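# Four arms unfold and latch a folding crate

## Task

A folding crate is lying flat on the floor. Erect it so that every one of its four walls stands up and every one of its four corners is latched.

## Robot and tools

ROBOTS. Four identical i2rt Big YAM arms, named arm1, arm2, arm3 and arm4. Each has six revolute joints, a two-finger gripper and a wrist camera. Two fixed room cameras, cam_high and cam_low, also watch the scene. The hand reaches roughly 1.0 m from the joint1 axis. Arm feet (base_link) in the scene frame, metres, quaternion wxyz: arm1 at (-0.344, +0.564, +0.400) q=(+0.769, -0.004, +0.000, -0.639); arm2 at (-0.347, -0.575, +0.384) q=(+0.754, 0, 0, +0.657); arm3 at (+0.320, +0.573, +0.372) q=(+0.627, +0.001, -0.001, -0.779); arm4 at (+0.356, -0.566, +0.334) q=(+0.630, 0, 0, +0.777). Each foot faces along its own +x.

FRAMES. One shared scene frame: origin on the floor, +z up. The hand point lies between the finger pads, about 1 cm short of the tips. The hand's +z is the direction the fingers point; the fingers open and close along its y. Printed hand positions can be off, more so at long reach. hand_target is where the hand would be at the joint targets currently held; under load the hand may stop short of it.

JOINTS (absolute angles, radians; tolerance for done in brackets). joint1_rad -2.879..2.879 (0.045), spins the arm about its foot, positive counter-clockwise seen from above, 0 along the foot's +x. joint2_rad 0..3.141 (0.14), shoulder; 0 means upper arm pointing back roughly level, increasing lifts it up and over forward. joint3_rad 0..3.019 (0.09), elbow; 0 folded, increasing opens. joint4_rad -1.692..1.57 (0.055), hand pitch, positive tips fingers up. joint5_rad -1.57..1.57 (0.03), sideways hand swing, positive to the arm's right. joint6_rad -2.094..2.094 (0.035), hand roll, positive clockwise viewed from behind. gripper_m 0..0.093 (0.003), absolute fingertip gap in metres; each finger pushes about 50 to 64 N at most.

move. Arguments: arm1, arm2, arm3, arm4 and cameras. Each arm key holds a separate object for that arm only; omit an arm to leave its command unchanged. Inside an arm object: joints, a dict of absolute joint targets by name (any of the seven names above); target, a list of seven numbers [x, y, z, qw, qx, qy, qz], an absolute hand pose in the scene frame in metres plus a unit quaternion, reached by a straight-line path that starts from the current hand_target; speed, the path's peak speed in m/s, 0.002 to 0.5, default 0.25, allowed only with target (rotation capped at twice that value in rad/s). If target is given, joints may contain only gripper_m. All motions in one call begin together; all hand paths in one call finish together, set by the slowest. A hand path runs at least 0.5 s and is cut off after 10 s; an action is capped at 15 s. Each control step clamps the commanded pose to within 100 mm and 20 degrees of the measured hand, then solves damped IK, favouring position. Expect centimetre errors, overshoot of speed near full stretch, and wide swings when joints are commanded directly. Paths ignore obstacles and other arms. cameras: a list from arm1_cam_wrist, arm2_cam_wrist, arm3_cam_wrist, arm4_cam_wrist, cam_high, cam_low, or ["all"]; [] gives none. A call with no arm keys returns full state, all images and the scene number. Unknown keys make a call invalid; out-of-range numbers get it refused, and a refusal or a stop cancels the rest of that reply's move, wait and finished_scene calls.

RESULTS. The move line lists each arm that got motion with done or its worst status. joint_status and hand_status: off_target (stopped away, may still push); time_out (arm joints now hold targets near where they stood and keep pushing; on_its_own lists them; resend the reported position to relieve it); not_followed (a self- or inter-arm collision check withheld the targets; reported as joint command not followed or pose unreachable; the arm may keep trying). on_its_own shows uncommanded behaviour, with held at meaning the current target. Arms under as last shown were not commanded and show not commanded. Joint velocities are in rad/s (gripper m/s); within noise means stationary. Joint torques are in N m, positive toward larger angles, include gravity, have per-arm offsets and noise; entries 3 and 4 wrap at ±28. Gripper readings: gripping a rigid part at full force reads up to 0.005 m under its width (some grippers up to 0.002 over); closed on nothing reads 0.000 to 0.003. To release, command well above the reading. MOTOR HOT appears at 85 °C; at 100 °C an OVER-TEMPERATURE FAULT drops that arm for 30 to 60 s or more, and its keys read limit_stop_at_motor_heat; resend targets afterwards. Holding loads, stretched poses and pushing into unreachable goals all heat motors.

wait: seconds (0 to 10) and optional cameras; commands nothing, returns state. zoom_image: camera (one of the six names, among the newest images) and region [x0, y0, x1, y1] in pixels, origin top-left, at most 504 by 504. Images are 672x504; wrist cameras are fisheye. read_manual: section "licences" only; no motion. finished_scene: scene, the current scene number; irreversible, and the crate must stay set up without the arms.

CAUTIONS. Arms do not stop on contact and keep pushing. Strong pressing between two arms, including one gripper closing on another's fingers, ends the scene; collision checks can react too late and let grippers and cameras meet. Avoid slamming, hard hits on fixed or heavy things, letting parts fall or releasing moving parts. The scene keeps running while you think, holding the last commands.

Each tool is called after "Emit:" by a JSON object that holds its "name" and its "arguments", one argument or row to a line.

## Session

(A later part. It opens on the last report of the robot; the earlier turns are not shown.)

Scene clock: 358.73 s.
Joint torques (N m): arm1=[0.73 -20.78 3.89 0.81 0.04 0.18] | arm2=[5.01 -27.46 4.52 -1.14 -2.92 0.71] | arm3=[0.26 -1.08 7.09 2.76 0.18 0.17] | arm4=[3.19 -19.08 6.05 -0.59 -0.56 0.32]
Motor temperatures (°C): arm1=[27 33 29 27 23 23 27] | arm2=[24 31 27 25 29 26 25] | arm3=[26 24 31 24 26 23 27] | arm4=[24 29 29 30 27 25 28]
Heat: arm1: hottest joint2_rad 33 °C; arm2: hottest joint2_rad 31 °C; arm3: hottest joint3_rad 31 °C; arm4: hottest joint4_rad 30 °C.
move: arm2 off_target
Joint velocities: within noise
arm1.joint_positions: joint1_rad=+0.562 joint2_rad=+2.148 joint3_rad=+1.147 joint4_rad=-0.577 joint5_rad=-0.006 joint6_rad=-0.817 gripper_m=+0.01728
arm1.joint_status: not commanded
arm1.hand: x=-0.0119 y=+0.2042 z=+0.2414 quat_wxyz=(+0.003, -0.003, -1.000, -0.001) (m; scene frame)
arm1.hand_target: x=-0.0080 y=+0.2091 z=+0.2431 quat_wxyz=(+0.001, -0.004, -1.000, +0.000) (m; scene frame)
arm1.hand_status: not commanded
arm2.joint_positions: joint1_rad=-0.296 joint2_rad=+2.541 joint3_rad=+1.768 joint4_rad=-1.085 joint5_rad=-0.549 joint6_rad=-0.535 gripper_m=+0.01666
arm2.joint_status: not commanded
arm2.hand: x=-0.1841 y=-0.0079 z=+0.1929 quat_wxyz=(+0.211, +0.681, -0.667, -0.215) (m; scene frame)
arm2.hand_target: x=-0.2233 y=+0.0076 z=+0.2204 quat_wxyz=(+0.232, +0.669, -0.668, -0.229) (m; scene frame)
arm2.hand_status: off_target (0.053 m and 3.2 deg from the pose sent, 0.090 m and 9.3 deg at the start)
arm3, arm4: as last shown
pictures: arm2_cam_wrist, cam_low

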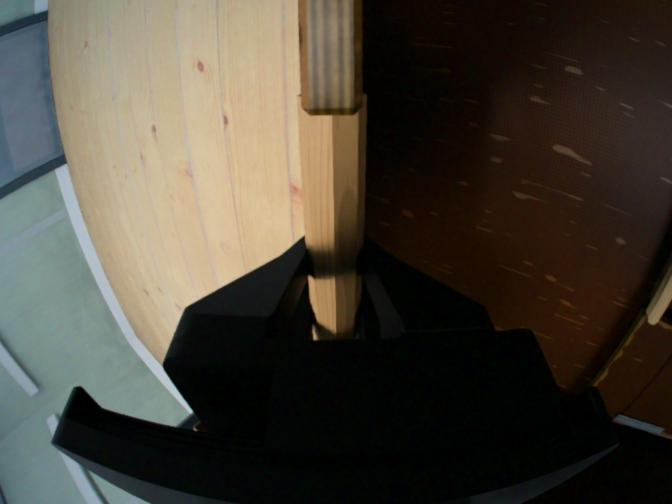

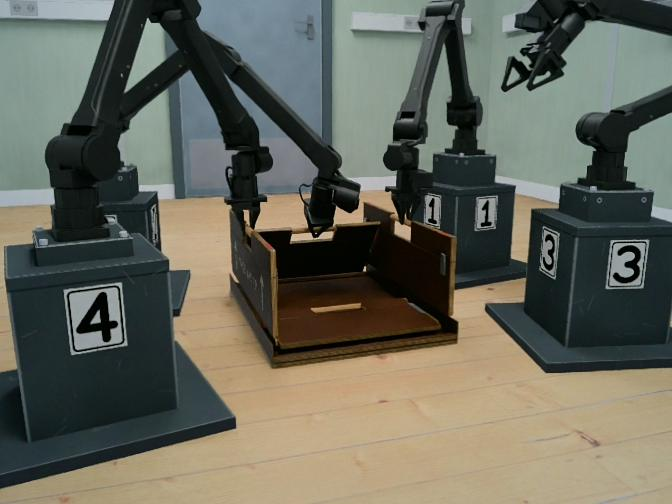

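Emit:
{"name": "move", "arguments": {
  "arm2": {"target": [-0.258, 0.009, 0.230, 0.2418, 0.6645, -0.6645, -0.2418], "speed": 0.08},
  "cameras": ["cam_low", "cam_high"]
}}

Emit:
{"name": "move", "arguments": {
  "arm2": {"target": [-0.285, 0.009, 0.230, 0.2418, 0.6645, -0.6645, -0.2418], "speed": 0.08},
  "cameras": ["arm2_cam_wrist", "cam_low", "cam_high"]
}}

Emit:
{"name": "zoom_image", "arguments": {
  "camera": "cam_high",
  "region": [240, 220, 430, 420]
}}

Emit:
{"name": "zoom_image", "arguments": {
  "camera": "cam_low",
  "region": [220, 190, 480, 380]
}}

Scene clock: 362.00 s.
Joint torques (N m): arm1=[0.38 -21.36 3.92 0.92 0.02 0.14] | arm2=[4.31 -25.35 5.24 -0.02 -2.01 0.84] | arm3=[0.62 -0.85 7.1 2.63 0.2 0.17] | arm4=[3.19 -19.14 6.05 -0.61 -0.56 0.32]
Motor temperatures (°C): arm1=[27 33 29 27 23 23 27] | arm2=[24 31 27 25 30 26 25] | arm3=[26 24 31 24 26 23 27] | arm4=[24 29 28 30 27 25 28]
Heat: arm1: hottest joint2_rad 33 °C; arm2: hottest joint2_rad 31 °C; arm3: hottest joint3_rad 31 °C; arm4: hottest joint4_rad 30 °C.
move: arm2 off_target
Joint velocities: within noise
arm1.joint_positions: joint1_rad=+0.562 joint2_rad=+2.148 joint3_rad=+1.147 joint4_rad=-0.577 joint5_rad=-0.006 joint6_rad=-0.816 gripper_m=+0.01728
arm1.joint_status: not commanded
arm1.hand: x=-0.0119 y=+0.2042 z=+0.2414 quat_wxyz=(+0.003, -0.004, -1.000, -0.001) (m; scene frame)
arm1.hand_target: x=-0.0078 y=+0.2089 z=+0.2431 quat_wxyz=(+0.001, -0.004, -1.000, +0.000) (m; scene frame)
arm1.hand_status: not commanded
arm2.joint_positions: joint1_rad=-0.243 joint2_rad=+2.490 joint3_rad=+1.706 joint4_rad=-1.094 joint5_rad=-0.616 joint6_rad=-0.509 gripper_m=+0.01620
arm2.joint_status: not commanded
arm2.hand: x=-0.2289 y=-0.0091 z=+0.2150 quat_wxyz=(+0.237, +0.677, -0.656, -0.233) (m; scene frame)
arm2.hand_target: x=-0.2583 y=+0.0071 z=+0.2304 quat_wxyz=(+0.246, +0.665, -0.663, -0.240) (m; scene frame)
arm2.hand_status: off_target (0.037 m and 2.1 deg from the pose sent, 0.084 m and 5.1 deg at the start)
arm3, arm4: as last shown
pictures: cam_high, cam_low

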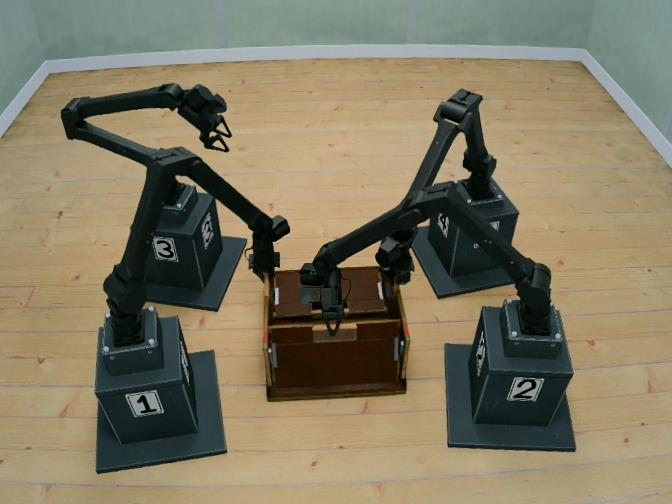

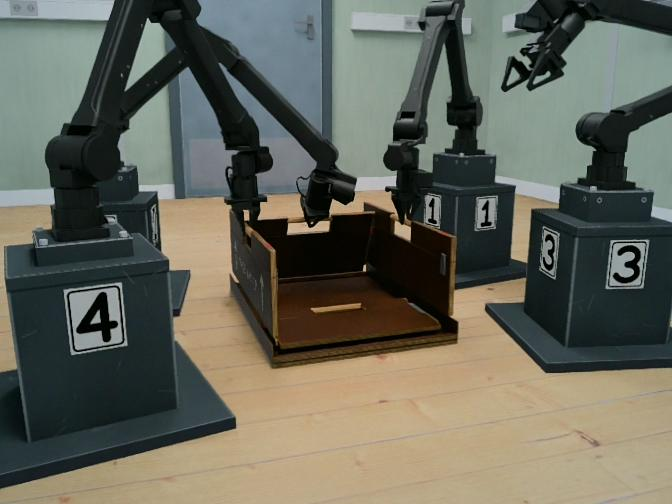

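Scene clock: 363.07 s.
Joint torques (N m): arm1=[0.5 -20.72 3.97 0.92 0.02 0.16] | arm2=[4.95 -24 5.41 0.84 -1.82 0.94] | arm3=[0.32 -1.32 6.98 2.82 0.21 0.15] | arm4=[3.19 -19.08 6.05 -0.61 -0.56 0.32]
Motor temperatures (°C): arm1=[27 33 29 27 23 23 27] | arm2=[24 31 27 25 30 26 25] | arm3=[26 24 31 24 26 23 27] | arm4=[24 29 28 30 27 25 28]
Heat: arm1: hottest joint2_rad 33 °C; arm2: hottest joint2_rad 31 °C; arm3: hottest joint3_rad 31 °C; arm4: hottest joint4_rad 30 °C.
move: arm2 off_target
Joint velocities: within noise
arm1.joint_positions: joint1_rad=+0.562 joint2_rad=+2.146 joint3_rad=+1.147 joint4_rad=-0.577 joint5_rad=-0.006 joint6_rad=-0.816 gripper_m=+0.01728
arm1.joint_status: not commanded
arm1.hand: x=-0.0116 y=+0.2039 z=+0.2422 quat_wxyz=(+0.002, -0.004, -1.000, -0.001) (m; scene frame)
arm1.hand_target: x=-0.0075 y=+0.2086 z=+0.2438 quat_wxyz=(+0.000, -0.004, -1.000, +0.001) (m; scene frame)
arm1.hand_status: not commanded
arm2.joint_positions: joint1_rad=-0.210 joint2_rad=+2.458 joint3_rad=+1.657 joint4_rad=-1.058 joint5_rad=-0.631 joint6_rad=-0.472 gripper_m=+0.01596
arm2.joint_status: not commanded
arm2.hand: x=-0.2513 y=-0.0104 z=+0.2216 quat_wxyz=(+0.239, +0.676, -0.656, -0.236) (m; scene frame)
arm2.hand_target: x=-0.2838 y=+0.0071 z=+0.2301 quat_wxyz=(+0.244, +0.666, -0.663, -0.241) (m; scene frame)
arm2.hand_status: off_target (0.040 m and 1.9 deg from the pose sent, 0.061 m and 2.1 deg at the start)
arm3, arm4: as last shown
pictures: arm2_cam_wrist, cam_high, cam_low

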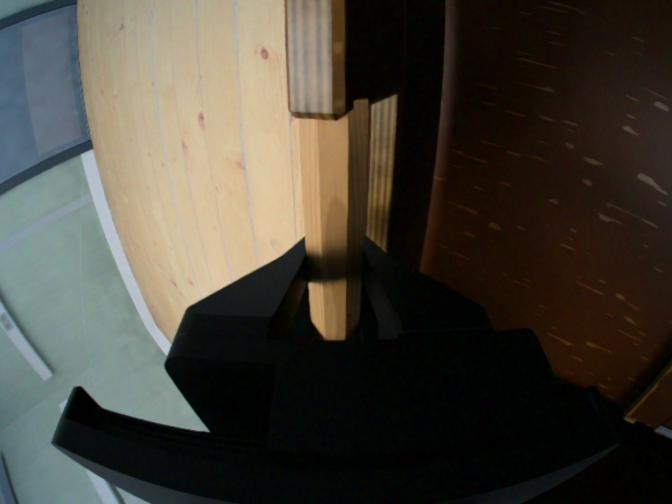

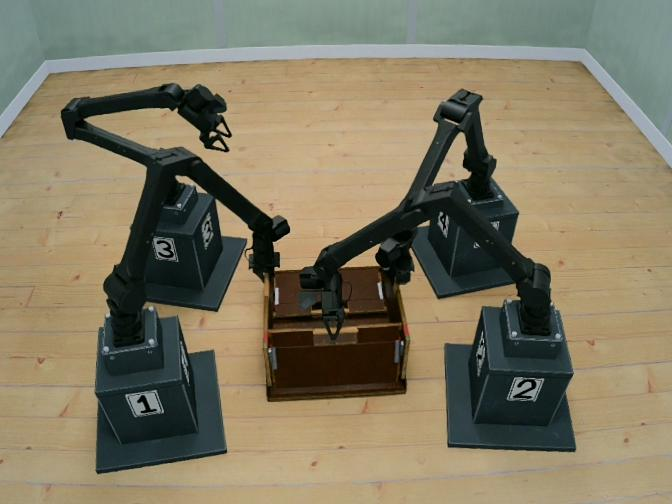

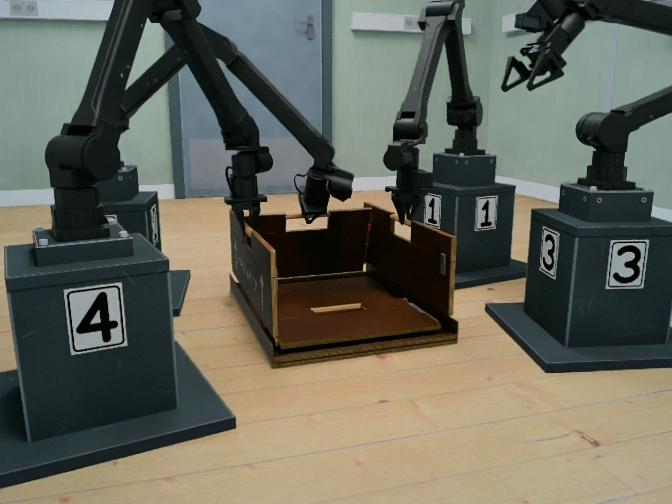

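Scaled by 2.520 from the camera's 672x504 image, which has a finer 960x720 frame.

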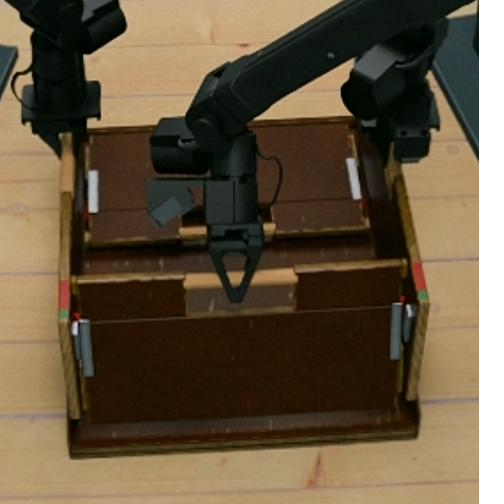

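Scaled by 1.938 from the camera's 672x504 image, which has a finer 960x720 frame.

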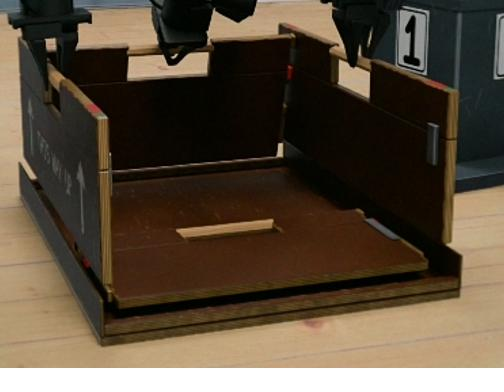

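Emit:
{"name": "move", "arguments": {
  "arm2": {"target": [-0.315, 0.009, 0.230, 0.2300, 0.6687, -0.6687, -0.2300], "speed": 0.06},
  "cameras": ["arm2_cam_wrist", "cam_low", "cam_high"]
}}

Emit:
{"name": "zoom_image", "arguments": {
  "camera": "cam_high",
  "region": [240, 220, 430, 420]
}}

Scene clock: 365.77 s.
Joint torques (N m): arm1=[0.5 -20.66 3.86 0.84 -0.04 0.17] | arm2=[6.48 -23.24 5.34 1.21 -1.7 1.12] | arm3=[0.44 -0.97 7.15 2.66 0.25 0.15] | arm4=[3.19 -19.14 6.05 -0.59 -0.56 0.32]
Motor temperatures (°C): arm1=[27 33 29 27 23 23 27] | arm2=[24 31 26 25 30 26 25] | arm3=[26 24 31 24 26 23 27] | arm4=[24 29 28 30 27 25 28]
Heat: arm1: hottest joint2_rad 33 °C; arm2: hottest joint2_rad 31 °C; arm3: hottest joint3_rad 31 °C; arm4: hottest joint4_rad 30 °C.
move: arm2 off_target
Joint velocities: within noise
arm1, arm3: as last shown
arm2.joint_positions: joint1_rad=-0.174 joint2_rad=+2.417 joint3_rad=+1.596 joint4_rad=-0.984 joint5_rad=-0.611 joint6_rad=-0.412 gripper_m=+0.01596
arm2.joint_status: not commanded
arm2.hand: x=-0.2703 y=-0.0108 z=+0.2252 quat_wxyz=(+0.224, +0.680, -0.661, -0.226) (m; scene frame)
arm2.hand_target: x=-0.3133 y=+0.0064 z=+0.2304 quat_wxyz=(+0.232, +0.670, -0.667, -0.229) (m; scene frame)
arm2.hand_status: off_target (0.049 m and 1.7 deg from the pose sent, 0.067 m and 2.1 deg at the start)
arm4.joint_positions: joint1_rad=+0.637 joint2_rad=+2.068 joint3_rad=+1.253 joint4_rad=-0.738 joint5_rad=+0.013 joint6_rad=-0.736 gripper_m=+0.01679
arm4.joint_status: not commanded
arm4.hand: x=-0.0375 y=-0.2134 z=+0.2393 quat_wxyz=(-0.011, +1.000, +0.005, -0.002) (m; scene frame)
arm4.hand_target: x=-0.0400 y=-0.2272 z=+0.2404 quat_wxyz=(-0.001, +1.000, +0.004, -0.001) (m; scene frame)
arm4.hand_status: not commanded
pictures: arm2_cam_wrist, cam_high, cam_low

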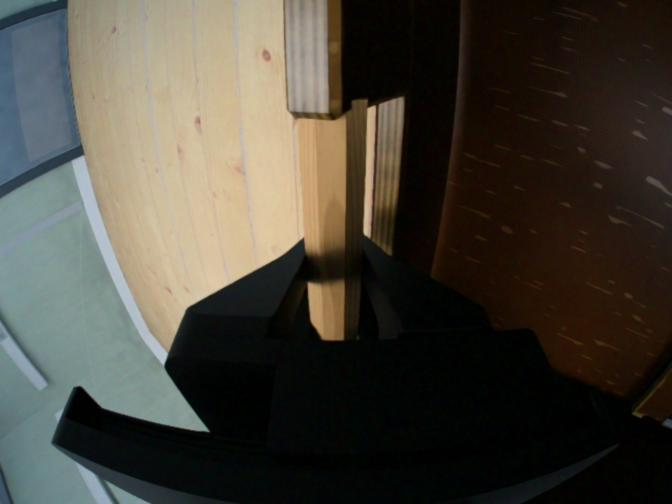

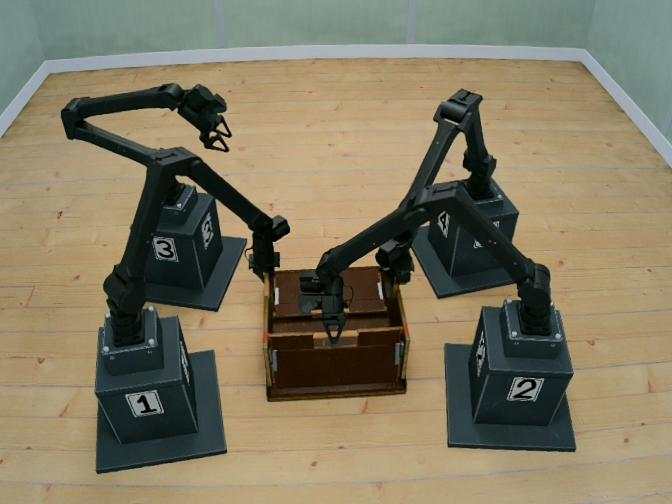

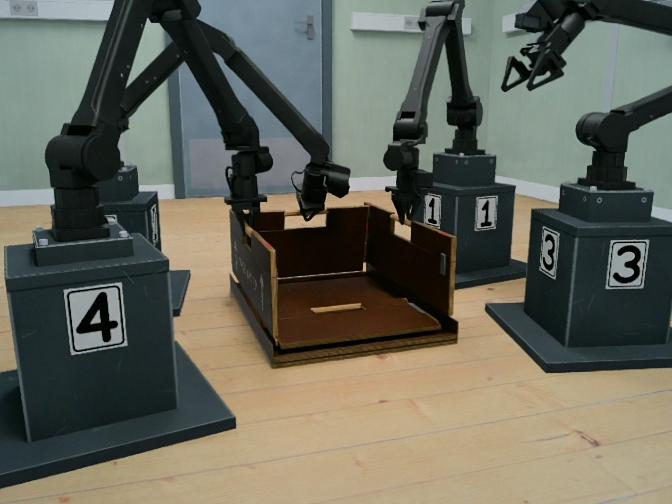

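Scaled by 2.520 from the camera's 672x504 image, which has a finer 960x720 frame.

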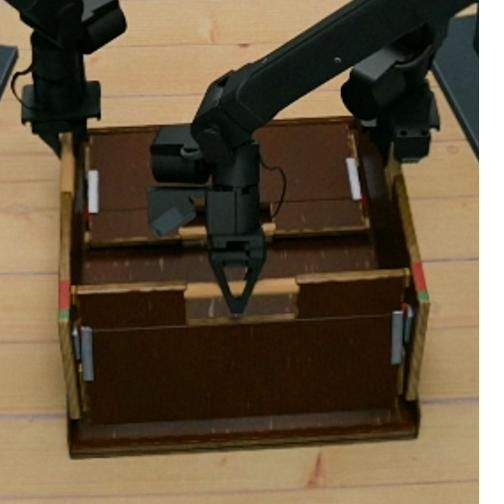

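Emit:
{"name": "move", "arguments": {
  "arm2": {"target": [-0.342, 0.009, 0.225, 0.2200, 0.6720, -0.6720, -0.2200], "speed": 0.05},
  "cameras": ["arm2_cam_wrist", "cam_low", "cam_high"]
}}

Emit:
{"name": "zoom_image", "arguments": {
  "camera": "cam_high",
  "region": [240, 220, 430, 420]
}}

Scene clock: 368.00 s.
Joint torques (N m): arm1=[1.14 -20.72 4.12 0.75 0.01 0.19] | arm2=[4.54 -21.48 6.15 1.95 -1.7 1.04] | arm3=[0.73 -0.85 7.38 2.63 0.22 0.17] | arm4=[3.19 -19.14 6.06 -0.61 -0.56 0.32]
Motor temperatures (°C): arm1=[27 33 29 27 23 23 27] | arm2=[24 31 26 25 30 26 25] | arm3=[26 24 31 24 26 23 27] | arm4=[24 29 28 30 27 25 28]
Heat: arm1: hottest joint2_rad 33 °C; arm2: hottest joint2_rad 31 °C; arm3: hottest joint3_rad 31 °C; arm4: hottest joint4_rad 30 °C.
move: arm2 off_target
Joint velocities: within noise
arm1.joint_positions: joint1_rad=+0.562 joint2_rad=+2.146 joint3_rad=+1.144 joint4_rad=-0.574 joint5_rad=-0.006 joint6_rad=-0.816 gripper_m=+0.01728
arm1.joint_status: not commanded
arm1.hand: x=-0.0123 y=+0.2046 z=+0.2415 quat_wxyz=(+0.002, -0.004, -1.000, -0.001) (m; scene frame)
arm1.hand_target: x=-0.0079 y=+0.2092 z=+0.2432 quat_wxyz=(+0.000, -0.004, -1.000, +0.000) (m; scene frame)
arm1.hand_status: not commanded
arm2.joint_positions: joint1_rad=-0.098 joint2_rad=+2.384 joint3_rad=+1.547 joint4_rad=-0.935 joint5_rad=-0.591 joint6_rad=-0.334 gripper_m=+0.01596
arm2.joint_status: not commanded
arm2.hand: x=-0.3113 y=-0.0122 z=+0.2278 quat_wxyz=(+0.223, +0.686, -0.661, -0.208) (m; scene frame)
arm2.hand_target: x=-0.3417 y=+0.0074 z=+0.2264 quat_wxyz=(+0.223, +0.674, -0.669, -0.219) (m; scene frame)
arm2.hand_status: off_target (0.037 m and 2.5 deg from the pose sent, 0.074 m and 1.8 deg at the start)
arm3.joint_positions: joint1_rad=+0.052 joint2_rad=+0.389 joint3_rad=+0.578 joint4_rad=-0.986 joint5_rad=-0.112 joint6_rad=-0.132 gripper_m=+0.09396
arm3.joint_status: not commanded
arm3.hand: x=+0.2986 y=+0.3288 z=+0.6034 quat_wxyz=(-0.267, -0.650, -0.658, +0.271) (m; scene frame)
arm3.hand_target: x=+0.3010 y=+0.3282 z=+0.6004 quat_wxyz=(-0.272, -0.647, -0.657, +0.274) (m; scene frame)
arm3.hand_status: not commanded
arm4: as last shown
pictures: arm2_cam_wrist, cam_high, cam_low

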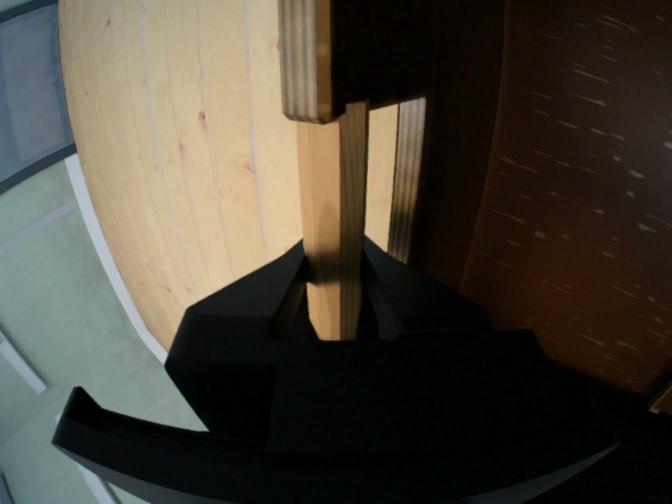

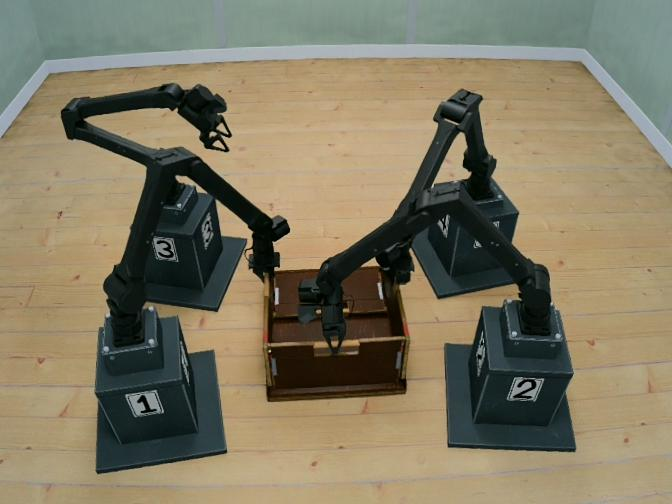

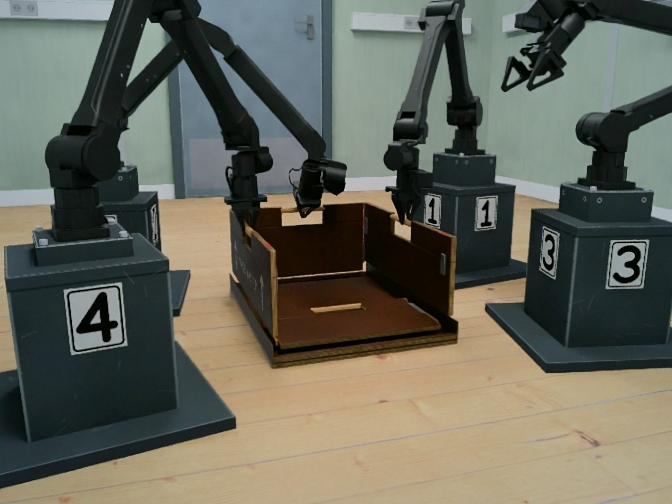

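Scaled by 2.520 from the camera's 672x504 image, which has a finer 960x720 frame.

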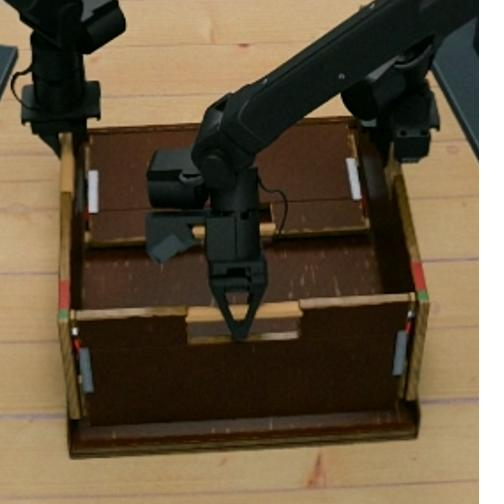

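Emit:
{"name": "move", "arguments": {
  "arm2": {"target": [-0.335, 0.000, 0.228, 0.2200, 0.6720, -0.6720, -0.2200], "speed": 0.05},
  "cameras": []
}}

Emit:
{"name": "move", "arguments": {
  "arm2": {"target": [-0.305, -0.003, 0.230, 0.2200, 0.6720, -0.6720, -0.2200], "speed": 0.05},
  "cameras": ["arm2_cam_wrist", "cam_low", "cam_high"]
}}

Emit:
{"name": "zoom_image", "arguments": {
  "camera": "cam_high",
  "region": [240, 220, 430, 420]
}}

Scene clock: 371.23 s.
Joint torques (N m): arm1=[0.38 -20.54 4.05 0.76 -0.01 0.18] | arm2=[3.31 -22.18 5.15 1.39 -1.6 0.82] | arm3=[0.21 -0.91 7.08 2.62 0.19 0.18] | arm4=[3.19 -19.08 6.05 -0.61 -0.56 0.32]
Motor temperatures (°C): arm1=[27 33 29 27 23 23 27] | arm2=[24 31 26 25 30 26 26] | arm3=[26 24 31 24 26 23 27] | arm4=[24 29 28 30 27 25 28]
Heat: arm1: hottest joint2_rad 33 °C; arm2: hottest joint2_rad 31 °C; arm3: hottest joint3_rad 31 °C; arm4: hottest joint4_rad 30 °C.
move: arm2 off_target
Joint velocities: within noise
arm1, arm3, arm4: as last shown
arm2.joint_positions: joint1_rad=-0.098 joint2_rad=+2.378 joint3_rad=+1.535 joint4_rad=-0.915 joint5_rad=-0.591 joint6_rad=-0.328 gripper_m=+0.01596
arm2.joint_status: not commanded
arm2.hand: x=-0.3113 y=-0.0123 z=+0.2277 quat_wxyz=(+0.218, +0.686, -0.662, -0.211) (m; scene frame)
arm2.hand_target: x=-0.3348 y=-0.0008 z=+0.2284 quat_wxyz=(+0.222, +0.673, -0.670, -0.220) (m; scene frame)
arm2.hand_status: off_target (0.027 m and 2.3 deg from the pose sent, 0.027 m and 2.5 deg at the start)
pictures: none
No camera images: "cameras" was empty.

Scene clock: 372.33 s.
Joint torques (N m): arm1=[0.15 -20.31 4 0.7 -0.05 0.19] | arm2=[-0.73 -21.6 6.56 -0.12 -1.19 0.25] | arm3=[0.38 -1.38 7.23 2.7 0.2 0.15] | arm4=[3.19 -19.08 6.05 -0.59 -0.56 0.32]
Motor temperatures (°C): arm1=[27 33 29 27 23 23 27] | arm2=[24 31 26 25 30 26 26] | arm3=[26 24 31 24 26 23 27] | arm4=[24 29 28 30 27 25 28]
Heat: arm1: hottest joint2_rad 33 °C; arm2: hottest joint2_rad 31 °C; arm3: hottest joint3_rad 31 °C; arm4: hottest joint4_rad 30 °C.
move: arm2 off_target
Joint velocities: within noise
arm1.joint_positions: joint1_rad=+0.562 joint2_rad=+2.146 joint3_rad=+1.144 joint4_rad=-0.572 joint5_rad=-0.006 joint6_rad=-0.816 gripper_m=+0.01728
arm1.joint_status: not commanded
arm1.hand: x=-0.0120 y=+0.2043 z=+0.2415 quat_wxyz=(+0.002, -0.004, -1.000, +0.000) (m; scene frame)
arm1.hand_target: x=-0.0077 y=+0.2089 z=+0.2431 quat_wxyz=(+0.000, -0.004, -1.000, +0.000) (m; scene frame)
arm1.hand_status: not commanded
arm2.joint_positions: joint1_rad=-0.105 joint2_rad=+2.378 joint3_rad=+1.535 joint4_rad=-0.916 joint5_rad=-0.593 joint6_rad=-0.334 gripper_m=+0.01596
arm2.joint_status: not commanded
arm2.hand: x=-0.3081 y=-0.0127 z=+0.2279 quat_wxyz=(+0.218, +0.685, -0.662, -0.212) (m; scene frame)
arm2.hand_target: x=-0.3046 y=-0.0034 z=+0.2300 quat_wxyz=(+0.220, +0.672, -0.672, -0.220) (m; scene frame)
arm2.hand_status: off_target (0.010 m and 2.1 deg from the pose sent, 0.011 m and 2.3 deg at the start)
arm3, arm4: as last shown
pictures: arm2_cam_wrist, cam_high, cam_low

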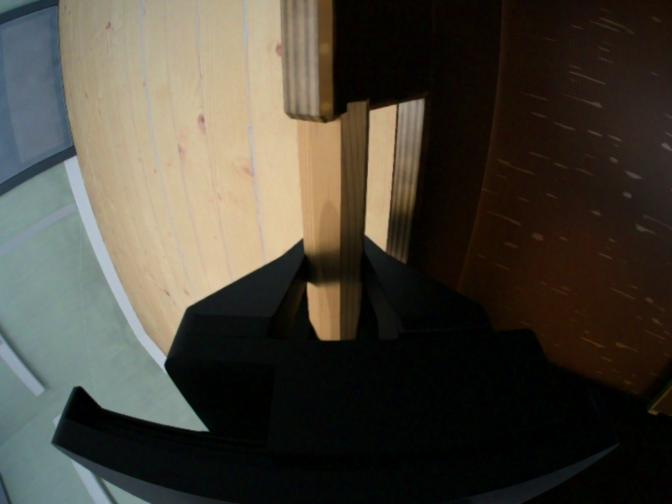

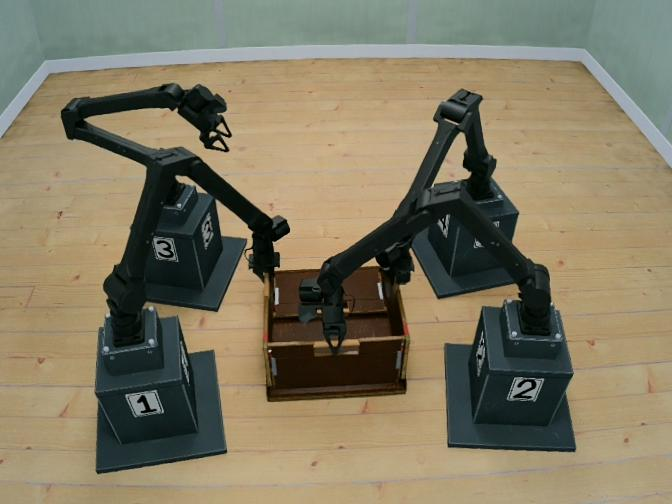

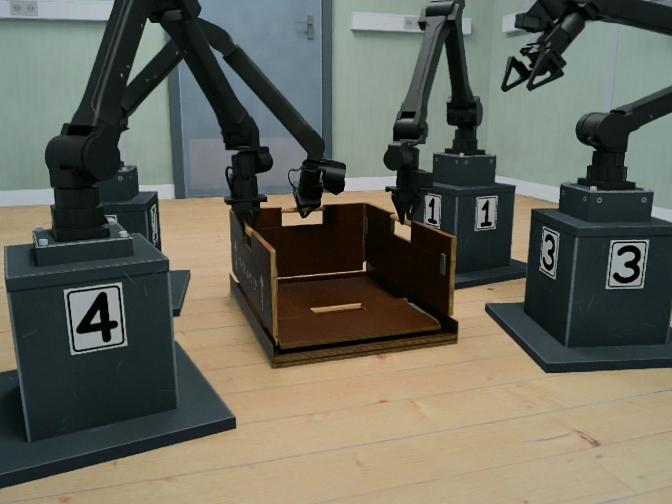

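Scaled by 2.520 from the camera's 672x504 image, which has a finer 960x720 frame.

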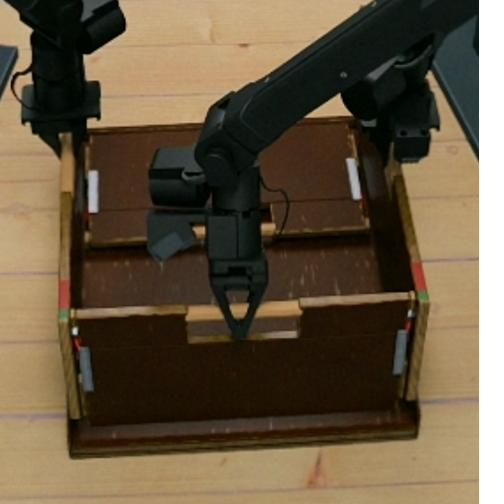

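Emit:
{"name": "zoom_image", "arguments": {
  "camera": "cam_high",
  "region": [255, 320, 305, 390]
}}

Emit:
{"name": "zoom_image", "arguments": {
  "camera": "cam_high",
  "region": [375, 320, 425, 390]
}}

Scaled by 7.200 from the camera's 672x504 image, which has a finer 960x720 frame.

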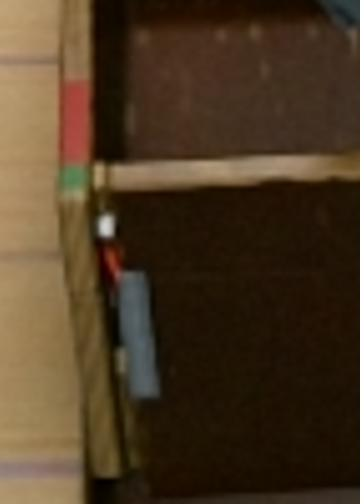

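Scaled by 7.200 from the camera's 672x504 image, which has a finer 960x720 frame.

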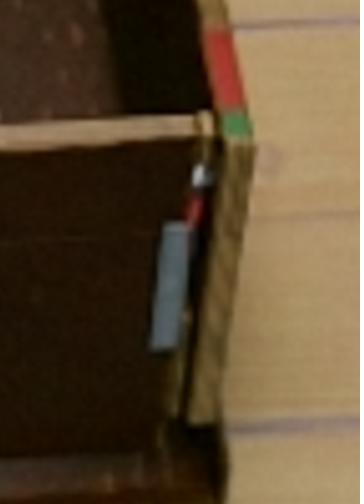

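Emit:
{"name": "move", "arguments": {
  "arm2": {"target": [-0.283, -0.003, 0.230, 0.2200, 0.6720, -0.6720, -0.2200], "speed": 0.04},
  "cameras": ["arm2_cam_wrist", "cam_high"]
}}

Emit:
{"name": "zoom_image", "arguments": {
  "camera": "cam_high",
  "region": [375, 320, 425, 390]
}}

Emit:
{"name": "zoom_image", "arguments": {
  "camera": "cam_high",
  "region": [255, 320, 305, 390]
}}

Scene clock: 375.83 s.
Joint torques (N m): arm1=[1.2 -20.6 4.14 0.66 -0.03 0.14] | arm2=[-2.73 -21.36 7.38 -0.32 -0.76 -0.04] | arm3=[0.91 -0.85 7.25 2.67 0.22 0.17] | arm4=[3.14 -19.14 6.05 -0.59 -0.57 0.32]
Motor temperatures (°C): arm1=[27 32 29 27 23 23 27] | arm2=[24 31 26 25 30 26 26] | arm3=[26 24 31 24 26 23 27] | arm4=[24 29 28 30 27 25 29]
Heat: arm1: hottest joint2_rad 32 °C; arm2: hottest joint2_rad 31 °C; arm3: hottest joint3_rad 31 °C; arm4: hottest joint4_rad 30 °C.
move: arm2 off_target
Joint velocities: within noise
arm1, arm3, arm4: as last shown
arm2.joint_positions: joint1_rad=-0.106 joint2_rad=+2.386 joint3_rad=+1.550 joint4_rad=-0.943 joint5_rad=-0.596 joint6_rad=-0.349 gripper_m=+0.01596
arm2.joint_status: not commanded
arm2.hand: x=-0.3077 y=-0.0128 z=+0.2285 quat_wxyz=(+0.224, +0.687, -0.658, -0.211) (m; scene frame)
arm2.hand_target: x=-0.2884 y=-0.0018 z=+0.2301 quat_wxyz=(+0.218, +0.676, -0.668, -0.221) (m; scene frame)
arm2.hand_status: off_target (0.027 m and 2.6 deg from the pose sent, 0.027 m and 2.1 deg at the start)
pictures: arm2_cam_wrist, cam_high

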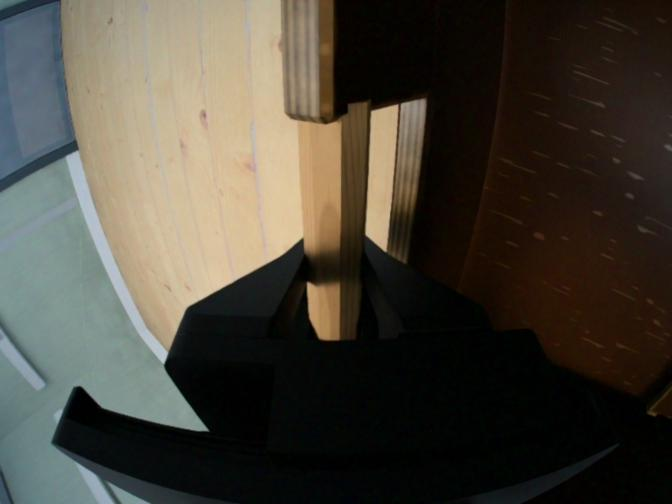

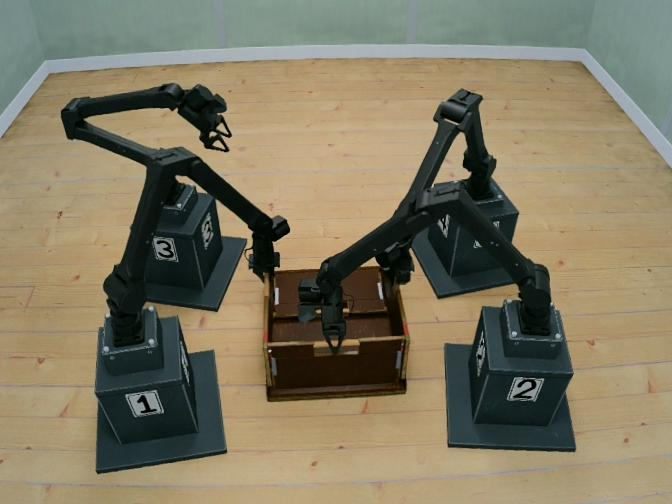

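Scaled by 7.200 from the camera's 672x504 image, which has a finer 960x720 frame.

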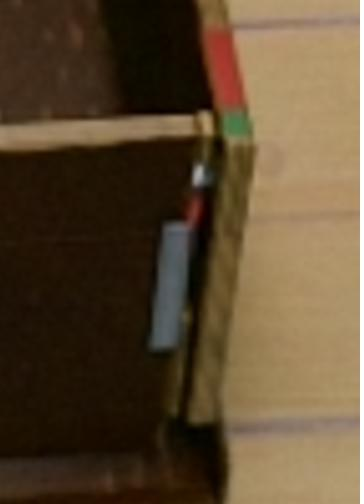

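Scaled by 7.200 from the camera's 672x504 image, which has a finer 960x720 frame.

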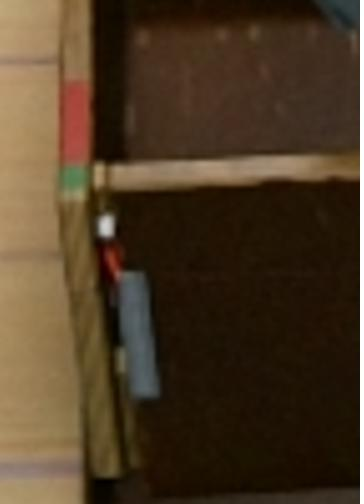

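Emit:
{"name": "move", "arguments": {
  "arm2": {"target": [-0.303, -0.003, 0.229, 0.2200, 0.6720, -0.6720, -0.2200], "speed": 0.05},
  "cameras": []
}}

Emit:
{"name": "move", "arguments": {
  "arm2": {"joints": {"gripper_m": 0.034}},
  "cameras": ["arm2_cam_wrist", "cam_high"]
}}

Scene clock: 379.27 s.
Joint torques (N m): arm1=[1.14 -21.25 4.08 0.79 -0.03 0.16] | arm2=[-0.73 -22.12 5.81 0.43 -0.97 0.37] | arm3=[0.38 -0.97 7.21 2.65 0.18 0.16] | arm4=[3.19 -19.08 6.05 -0.59 -0.56 0.32]
Motor temperatures (°C): arm1=[27 32 29 27 23 23 27] | arm2=[24 30 26 25 30 26 26] | arm3=[26 24 31 24 26 23 27] | arm4=[24 29 28 30 27 25 29]
Heat: arm1: hottest joint2_rad 32 °C; arm2: hottest joint2_rad 30 °C; arm3: hottest joint3_rad 31 °C; arm4: hottest joint4_rad 30 °C.
move: arm2 off_target
Joint velocities: within noise
arm1, arm3, arm4: as last shown
arm2.joint_positions: joint1_rad=-0.106 joint2_rad=+2.386 joint3_rad=+1.550 joint4_rad=-0.943 joint5_rad=-0.598 joint6_rad=-0.348 gripper_m=+0.01596
arm2.joint_status: not commanded
arm2.hand: x=-0.3079 y=-0.0127 z=+0.2286 quat_wxyz=(+0.225, +0.686, -0.659, -0.211) (m; scene frame)
arm2.hand_target: x=-0.3034 y=-0.0045 z=+0.2294 quat_wxyz=(+0.223, +0.671, -0.672, -0.219) (m; scene frame)
arm2.hand_status: off_target (0.011 m and 2.5 deg from the pose sent, 0.011 m and 2.6 deg at the start)
pictures: none
No camera images: "cameras" was empty.

Scene clock: 380.03 s.
Joint torques (N m): arm1=[1.08 -20.66 4.04 0.72 0 0.15] | arm2=[-0.44 -22.07 5.82 0.42 -0.58 0.03] | arm3=[0.79 -1.08 7.3 2.67 0.18 0.17] | arm4=[3.19 -19.14 6.05 -0.61 -0.56 0.32]
Motor temperatures (°C): arm1=[27 32 29 27 23 23 27] | arm2=[24 30 26 25 30 26 26] | arm3=[26 24 31 24 26 23 27] | arm4=[24 29 28 30 27 25 29]
Heat: arm1: hottest joint2_rad 32 °C; arm2: hottest joint2_rad 30 °C; arm3: hottest joint3_rad 31 °C; arm4: hottest joint4_rad 30 °C.
move: arm2 done
Joint velocities: within noise
arm1, arm3, arm4: as last shown
arm2.joint_positions: joint1_rad=-0.117 joint2_rad=+2.386 joint3_rad=+1.550 joint4_rad=-0.943 joint5_rad=-0.607 joint6_rad=-0.309 gripper_m=+0.03389
arm2.joint_status: all done
arm2.hand: x=-0.3031 y=-0.0126 z=+0.2295 quat_wxyz=(+0.230, +0.669, -0.675, -0.212) (m; scene frame)
arm2.hand_target: x=-0.2977 y=-0.0049 z=+0.2294 quat_wxyz=(+0.223, +0.665, -0.678, -0.219) (m; scene frame)
arm2.hand_status: not commanded
pictures: arm2_cam_wrist, cam_high

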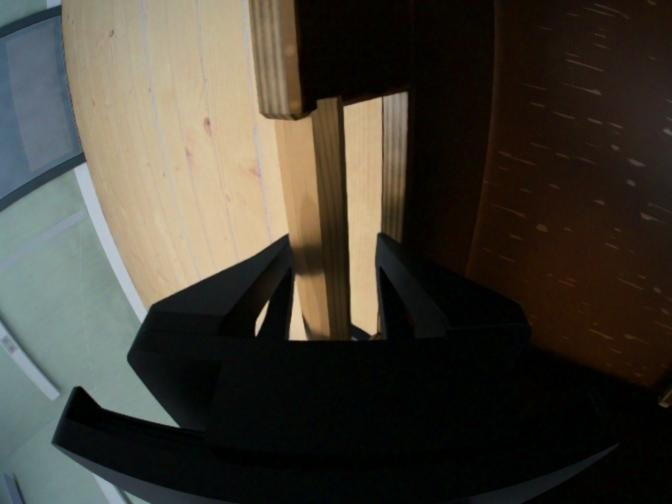

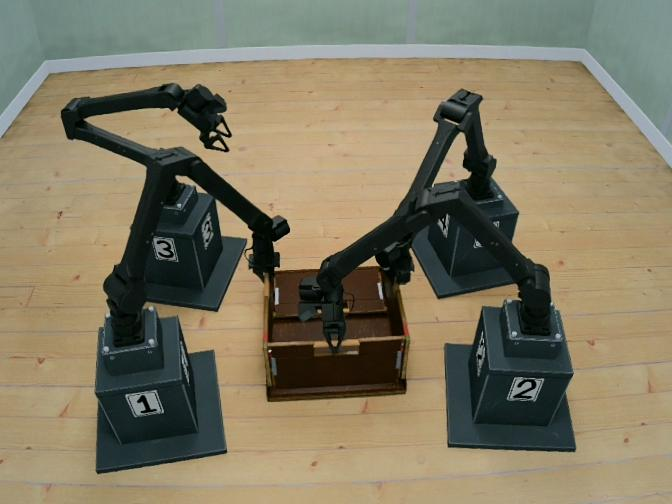

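Emit:
{"name": "move", "arguments": {
  "arm2": {"target": [-0.238, -0.005, 0.310, 0.2200, 0.6720, -0.6720, -0.2200], "speed": 0.10, "joints": {"gripper_m": 0.038}},
  "cameras": ["arm2_cam_wrist"]
}}

Emit:
{"name": "move", "arguments": {
  "arm2": {"target": [-0.30, -0.33, 0.60, 0.2706, -0.6533, 0.6533, 0.2706], "speed": 0.3},
  "arm3": {"target": [0.07, 0.0, 0.33, 0, 0.7071, 0.7071, 0], "speed": 0.3, "joints": {"gripper_m": 0.036}},
  "cameras": ["arm3_cam_wrist", "cam_high", "cam_low"]
}}

Emit:
{"name": "zoom_image", "arguments": {
  "camera": "cam_high",
  "region": [240, 220, 430, 420]
}}

Scene clock: 383.60 s.
Joint torques (N m): arm1=[0.85 -20.66 4.04 0.75 -0.01 0.17] | arm2=[0.32 -25 7.65 -0.57 -0.27 -0.23] | arm3=[0.5 -0.44 7.2 2.74 0.18 0.14] | arm4=[3.25 -19.08 6.05 -0.61 -0.56 0.32]
Motor temperatures (°C): arm1=[27 32 29 27 23 23 27] | arm2=[24 30 26 25 29 26 25] | arm3=[26 24 31 24 26 23 27] | arm4=[24 29 28 30 27 25 29]
Heat: arm1: hottest joint2_rad 32 °C; arm2: hottest joint2_rad 30 °C; arm3: hottest joint3_rad 31 °C; arm4: hottest joint4_rad 30 °C.
move: arm2 off_target
Joint velocities: within noise
arm1, arm3, arm4: as last shown
arm2.joint_positions: joint1_rad=-0.213 joint2_rad=+2.321 joint3_rad=+1.602 joint4_rad=-1.147 joint5_rad=-0.593 joint6_rad=-0.420 gripper_m=+0.03788
arm2.joint_status: all done
arm2.hand: x=-0.2478 y=-0.0218 z=+0.2850 quat_wxyz=(+0.242, +0.663, -0.677, -0.211) (m; scene frame)
arm2.hand_target: x=-0.2408 y=-0.0033 z=+0.3091 quat_wxyz=(+0.218, +0.674, -0.670, -0.222) (m; scene frame)
arm2.hand_status: off_target (0.032 m and 2.9 deg from the pose sent, 0.104 m and 1.5 deg at the start)
pictures: arm2_cam_wrist

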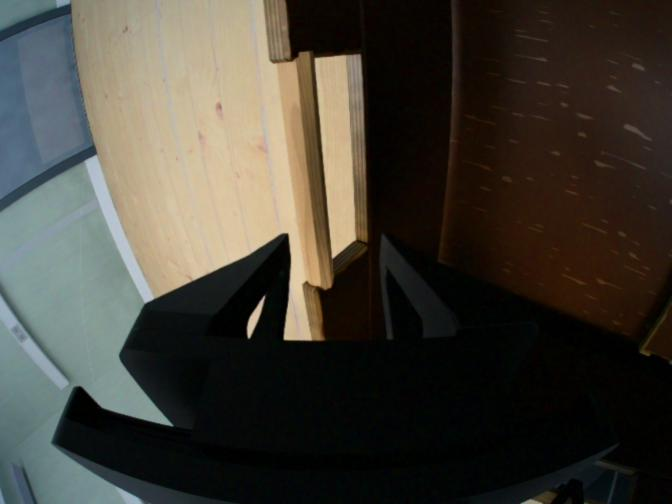

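Scene clock: 386.40 s.
Joint torques (N m): arm1=[0.67 -21.01 4.04 0.61 -0.02 0.18] | arm2=[-0.79 -0.44 9.74 0.96 -0.1 -0.04] | arm3=[-0.85 -17.03 9.39 -0.32 0.21 -0.02] | arm4=[3.19 -19.14 6.05 -0.59 -0.56 0.32]
Motor temperatures (°C): arm1=[27 32 29 27 23 23 27] | arm2=[24 30 26 25 29 26 25] | arm3=[26 24 31 24 25 23 27] | arm4=[24 29 28 30 27 25 29]
Heat: arm1: hottest joint2_rad 32 °C; arm2: hottest joint2_rad 30 °C; arm3: hottest joint3_rad 31 °C; arm4: hottest joint4_rad 30 °C.
move: arm2 off_target; arm3 off_target
Joint velocities: within noise
arm1: as last shown
arm2.joint_positions: joint1_rad=-0.220 joint2_rad=+0.422 joint3_rad=+0.516 joint4_rad=-0.935 joint5_rad=-0.256 joint6_rad=-0.255 gripper_m=+0.03789
arm2.joint_status: not commanded
arm2.hand: x=-0.3018 y=-0.3293 z=+0.5870 quat_wxyz=(-0.259, +0.655, -0.657, -0.269) (m; scene frame)
arm2.hand_target: x=-0.2994 y=-0.3286 z=+0.6019 quat_wxyz=(-0.272, +0.651, -0.654, -0.273) (m; scene frame)
arm2.hand_status: off_target (0.013 m and 1.4 deg from the pose sent, 0.444 m and 59.9 deg at the start)
arm3.joint_positions: joint1_rad=-0.192 joint2_rad=+2.153 joint3_rad=+1.607 joint4_rad=-1.034 joint5_rad=-0.004 joint6_rad=-0.393 gripper_m=+0.03613
arm3.joint_status: all done
arm3.hand: x=+0.0788 y=+0.0123 z=+0.3340 quat_wxyz=(-0.001, -0.712, -0.702, -0.006) (m; scene frame)
arm3.hand_target: x=+0.0679 y=+0.0047 z=+0.3282 quat_wxyz=(+0.000, -0.712, -0.702, -0.006) (m; scene frame)
arm3.hand_status: off_target (0.016 m and 1.1 deg from the pose sent, 0.485 m and 44.7 deg at the start)
arm4.joint_positions: joint1_rad=+0.637 joint2_rad=+2.068 joint3_rad=+1.253 joint4_rad=-0.738 joint5_rad=+0.013 joint6_rad=-0.736 gripper_m=+0.01679
arm4.joint_status: not commanded
arm4.hand: x=-0.0375 y=-0.2134 z=+0.2393 quat_wxyz=(-0.011, +1.000, +0.005, -0.002) (m; scene frame)
arm4.hand_target: x=-0.0400 y=-0.2272 z=+0.2404 quat_wxyz=(-0.001, +1.000, +0.004, -0.001) (m; scene frame)
arm4.hand_status: not commanded
pictures: arm3_cam_wrist, cam_high, cam_low

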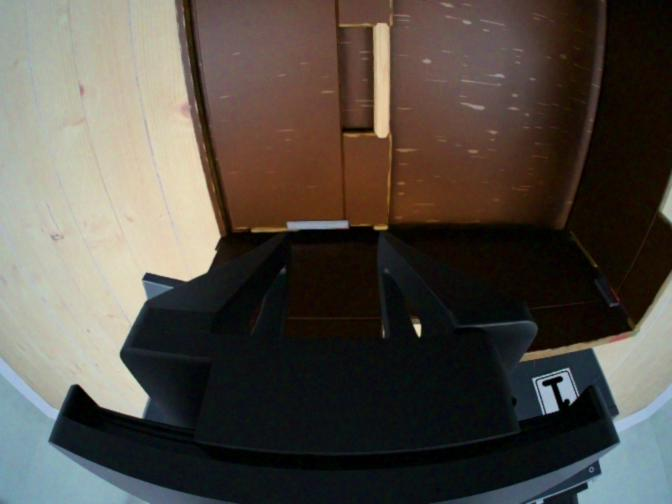

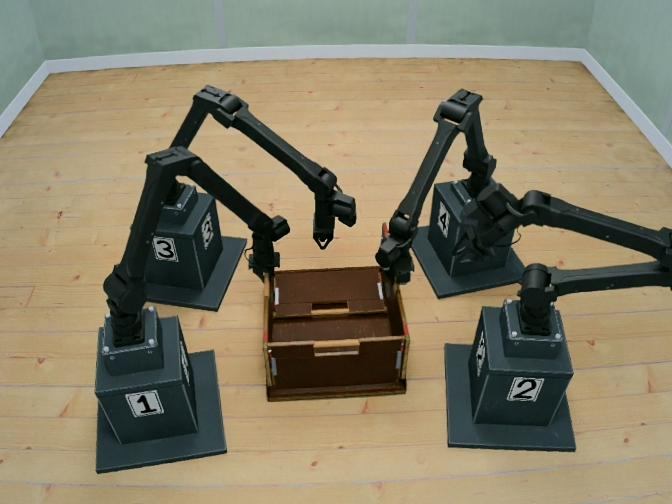

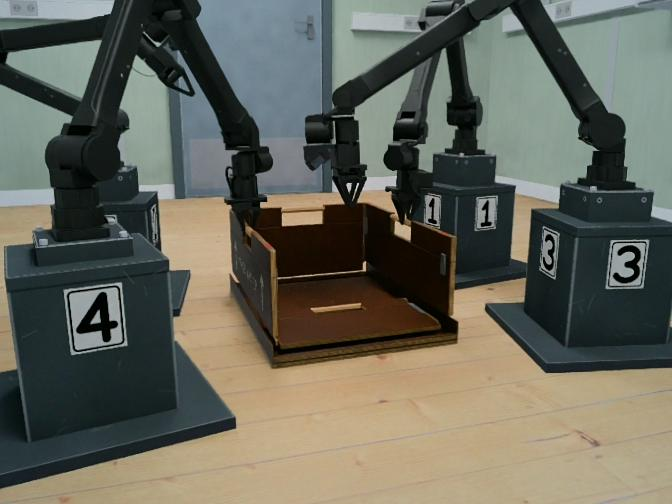

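Scaled by 2.520 from the camera's 672x504 image, which has a finer 960x720 frame.

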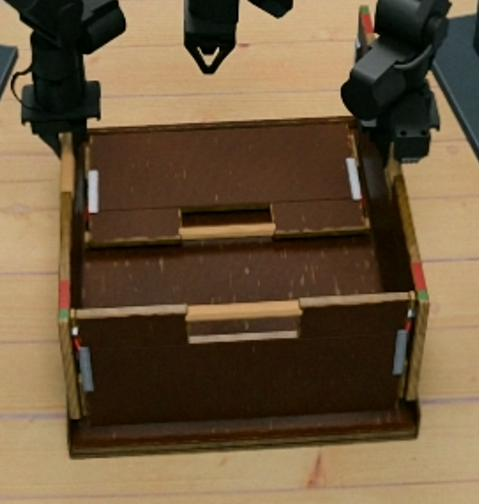

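Emit:
{"name": "move", "arguments": {
  "arm3": {"target": [0.015, -0.018, 0.15, 0, 0.7071, 0.7071, 0], "speed": 0.2, "joints": {"gripper_m": 0.036}},
  "cameras": ["arm3_cam_wrist", "cam_low"]
}}

Scene clock: 390.13 s.
Joint torques (N m): arm1=[0.97 -20.25 4.04 0.64 0.02 0.18] | arm2=[-0.79 -0.44 9.74 0.98 -0.11 -0.04] | arm3=[-0.97 -19.31 8.25 0.5 0.19 0] | arm4=[3.19 -19.08 6.05 -0.61 -0.56 0.32]
Motor temperatures (°C): arm1=[27 32 29 27 23 23 27] | arm2=[24 29 27 25 29 26 25] | arm3=[26 24 31 24 25 23 27] | arm4=[24 29 28 30 27 25 29]
Heat: arm1: hottest joint2_rad 32 °C; arm2: hottest joint2_rad 29 °C; arm3: hottest joint3_rad 31 °C; arm4: hottest joint4_rad 30 °C.
move: arm3 off_target
Joint velocities: within noise
arm1, arm2, arm4: as last shown
arm2.hand_target: x=-0.2993 y=-0.3286 z=+0.6019 quat_wxyz=(-0.272, +0.651, -0.654, -0.273) (m; scene frame)
arm3.joint_positions: joint1_rad=-0.253 joint2_rad=+2.533 joint3_rad=+1.805 joint4_rad=-0.851 joint5_rad=-0.001 joint6_rad=-0.467 gripper_m=+0.03612
arm3.joint_status: all done
arm3.hand: x=+0.0253 y=-0.0101 z=+0.1595 quat_wxyz=(+0.000, -0.708, -0.706, -0.005) (m; scene frame)
arm3.hand_target: x=+0.0165 y=-0.0161 z=+0.1501 quat_wxyz=(-0.001, -0.707, -0.708, +0.000) (m; scene frame)
arm3.hand_status: off_target (0.016 m and 0.6 deg from the pose sent, 0.197 m and 1.1 deg at the start)
pictures: arm3_cam_wrist, cam_low

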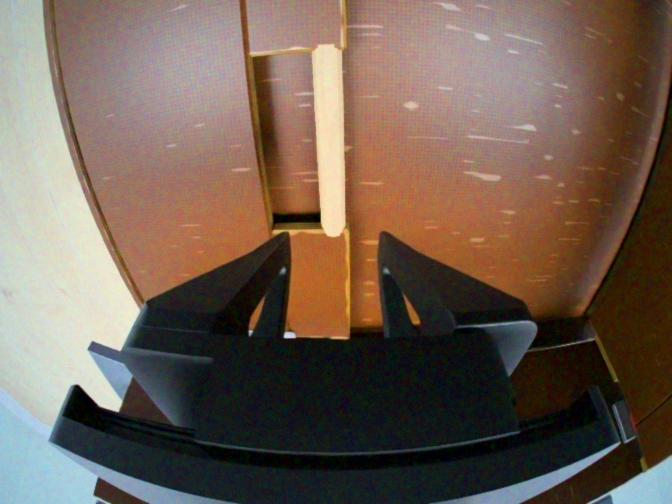

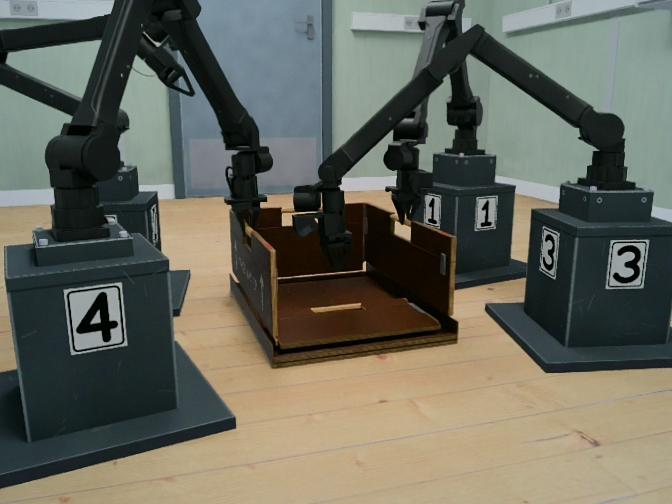

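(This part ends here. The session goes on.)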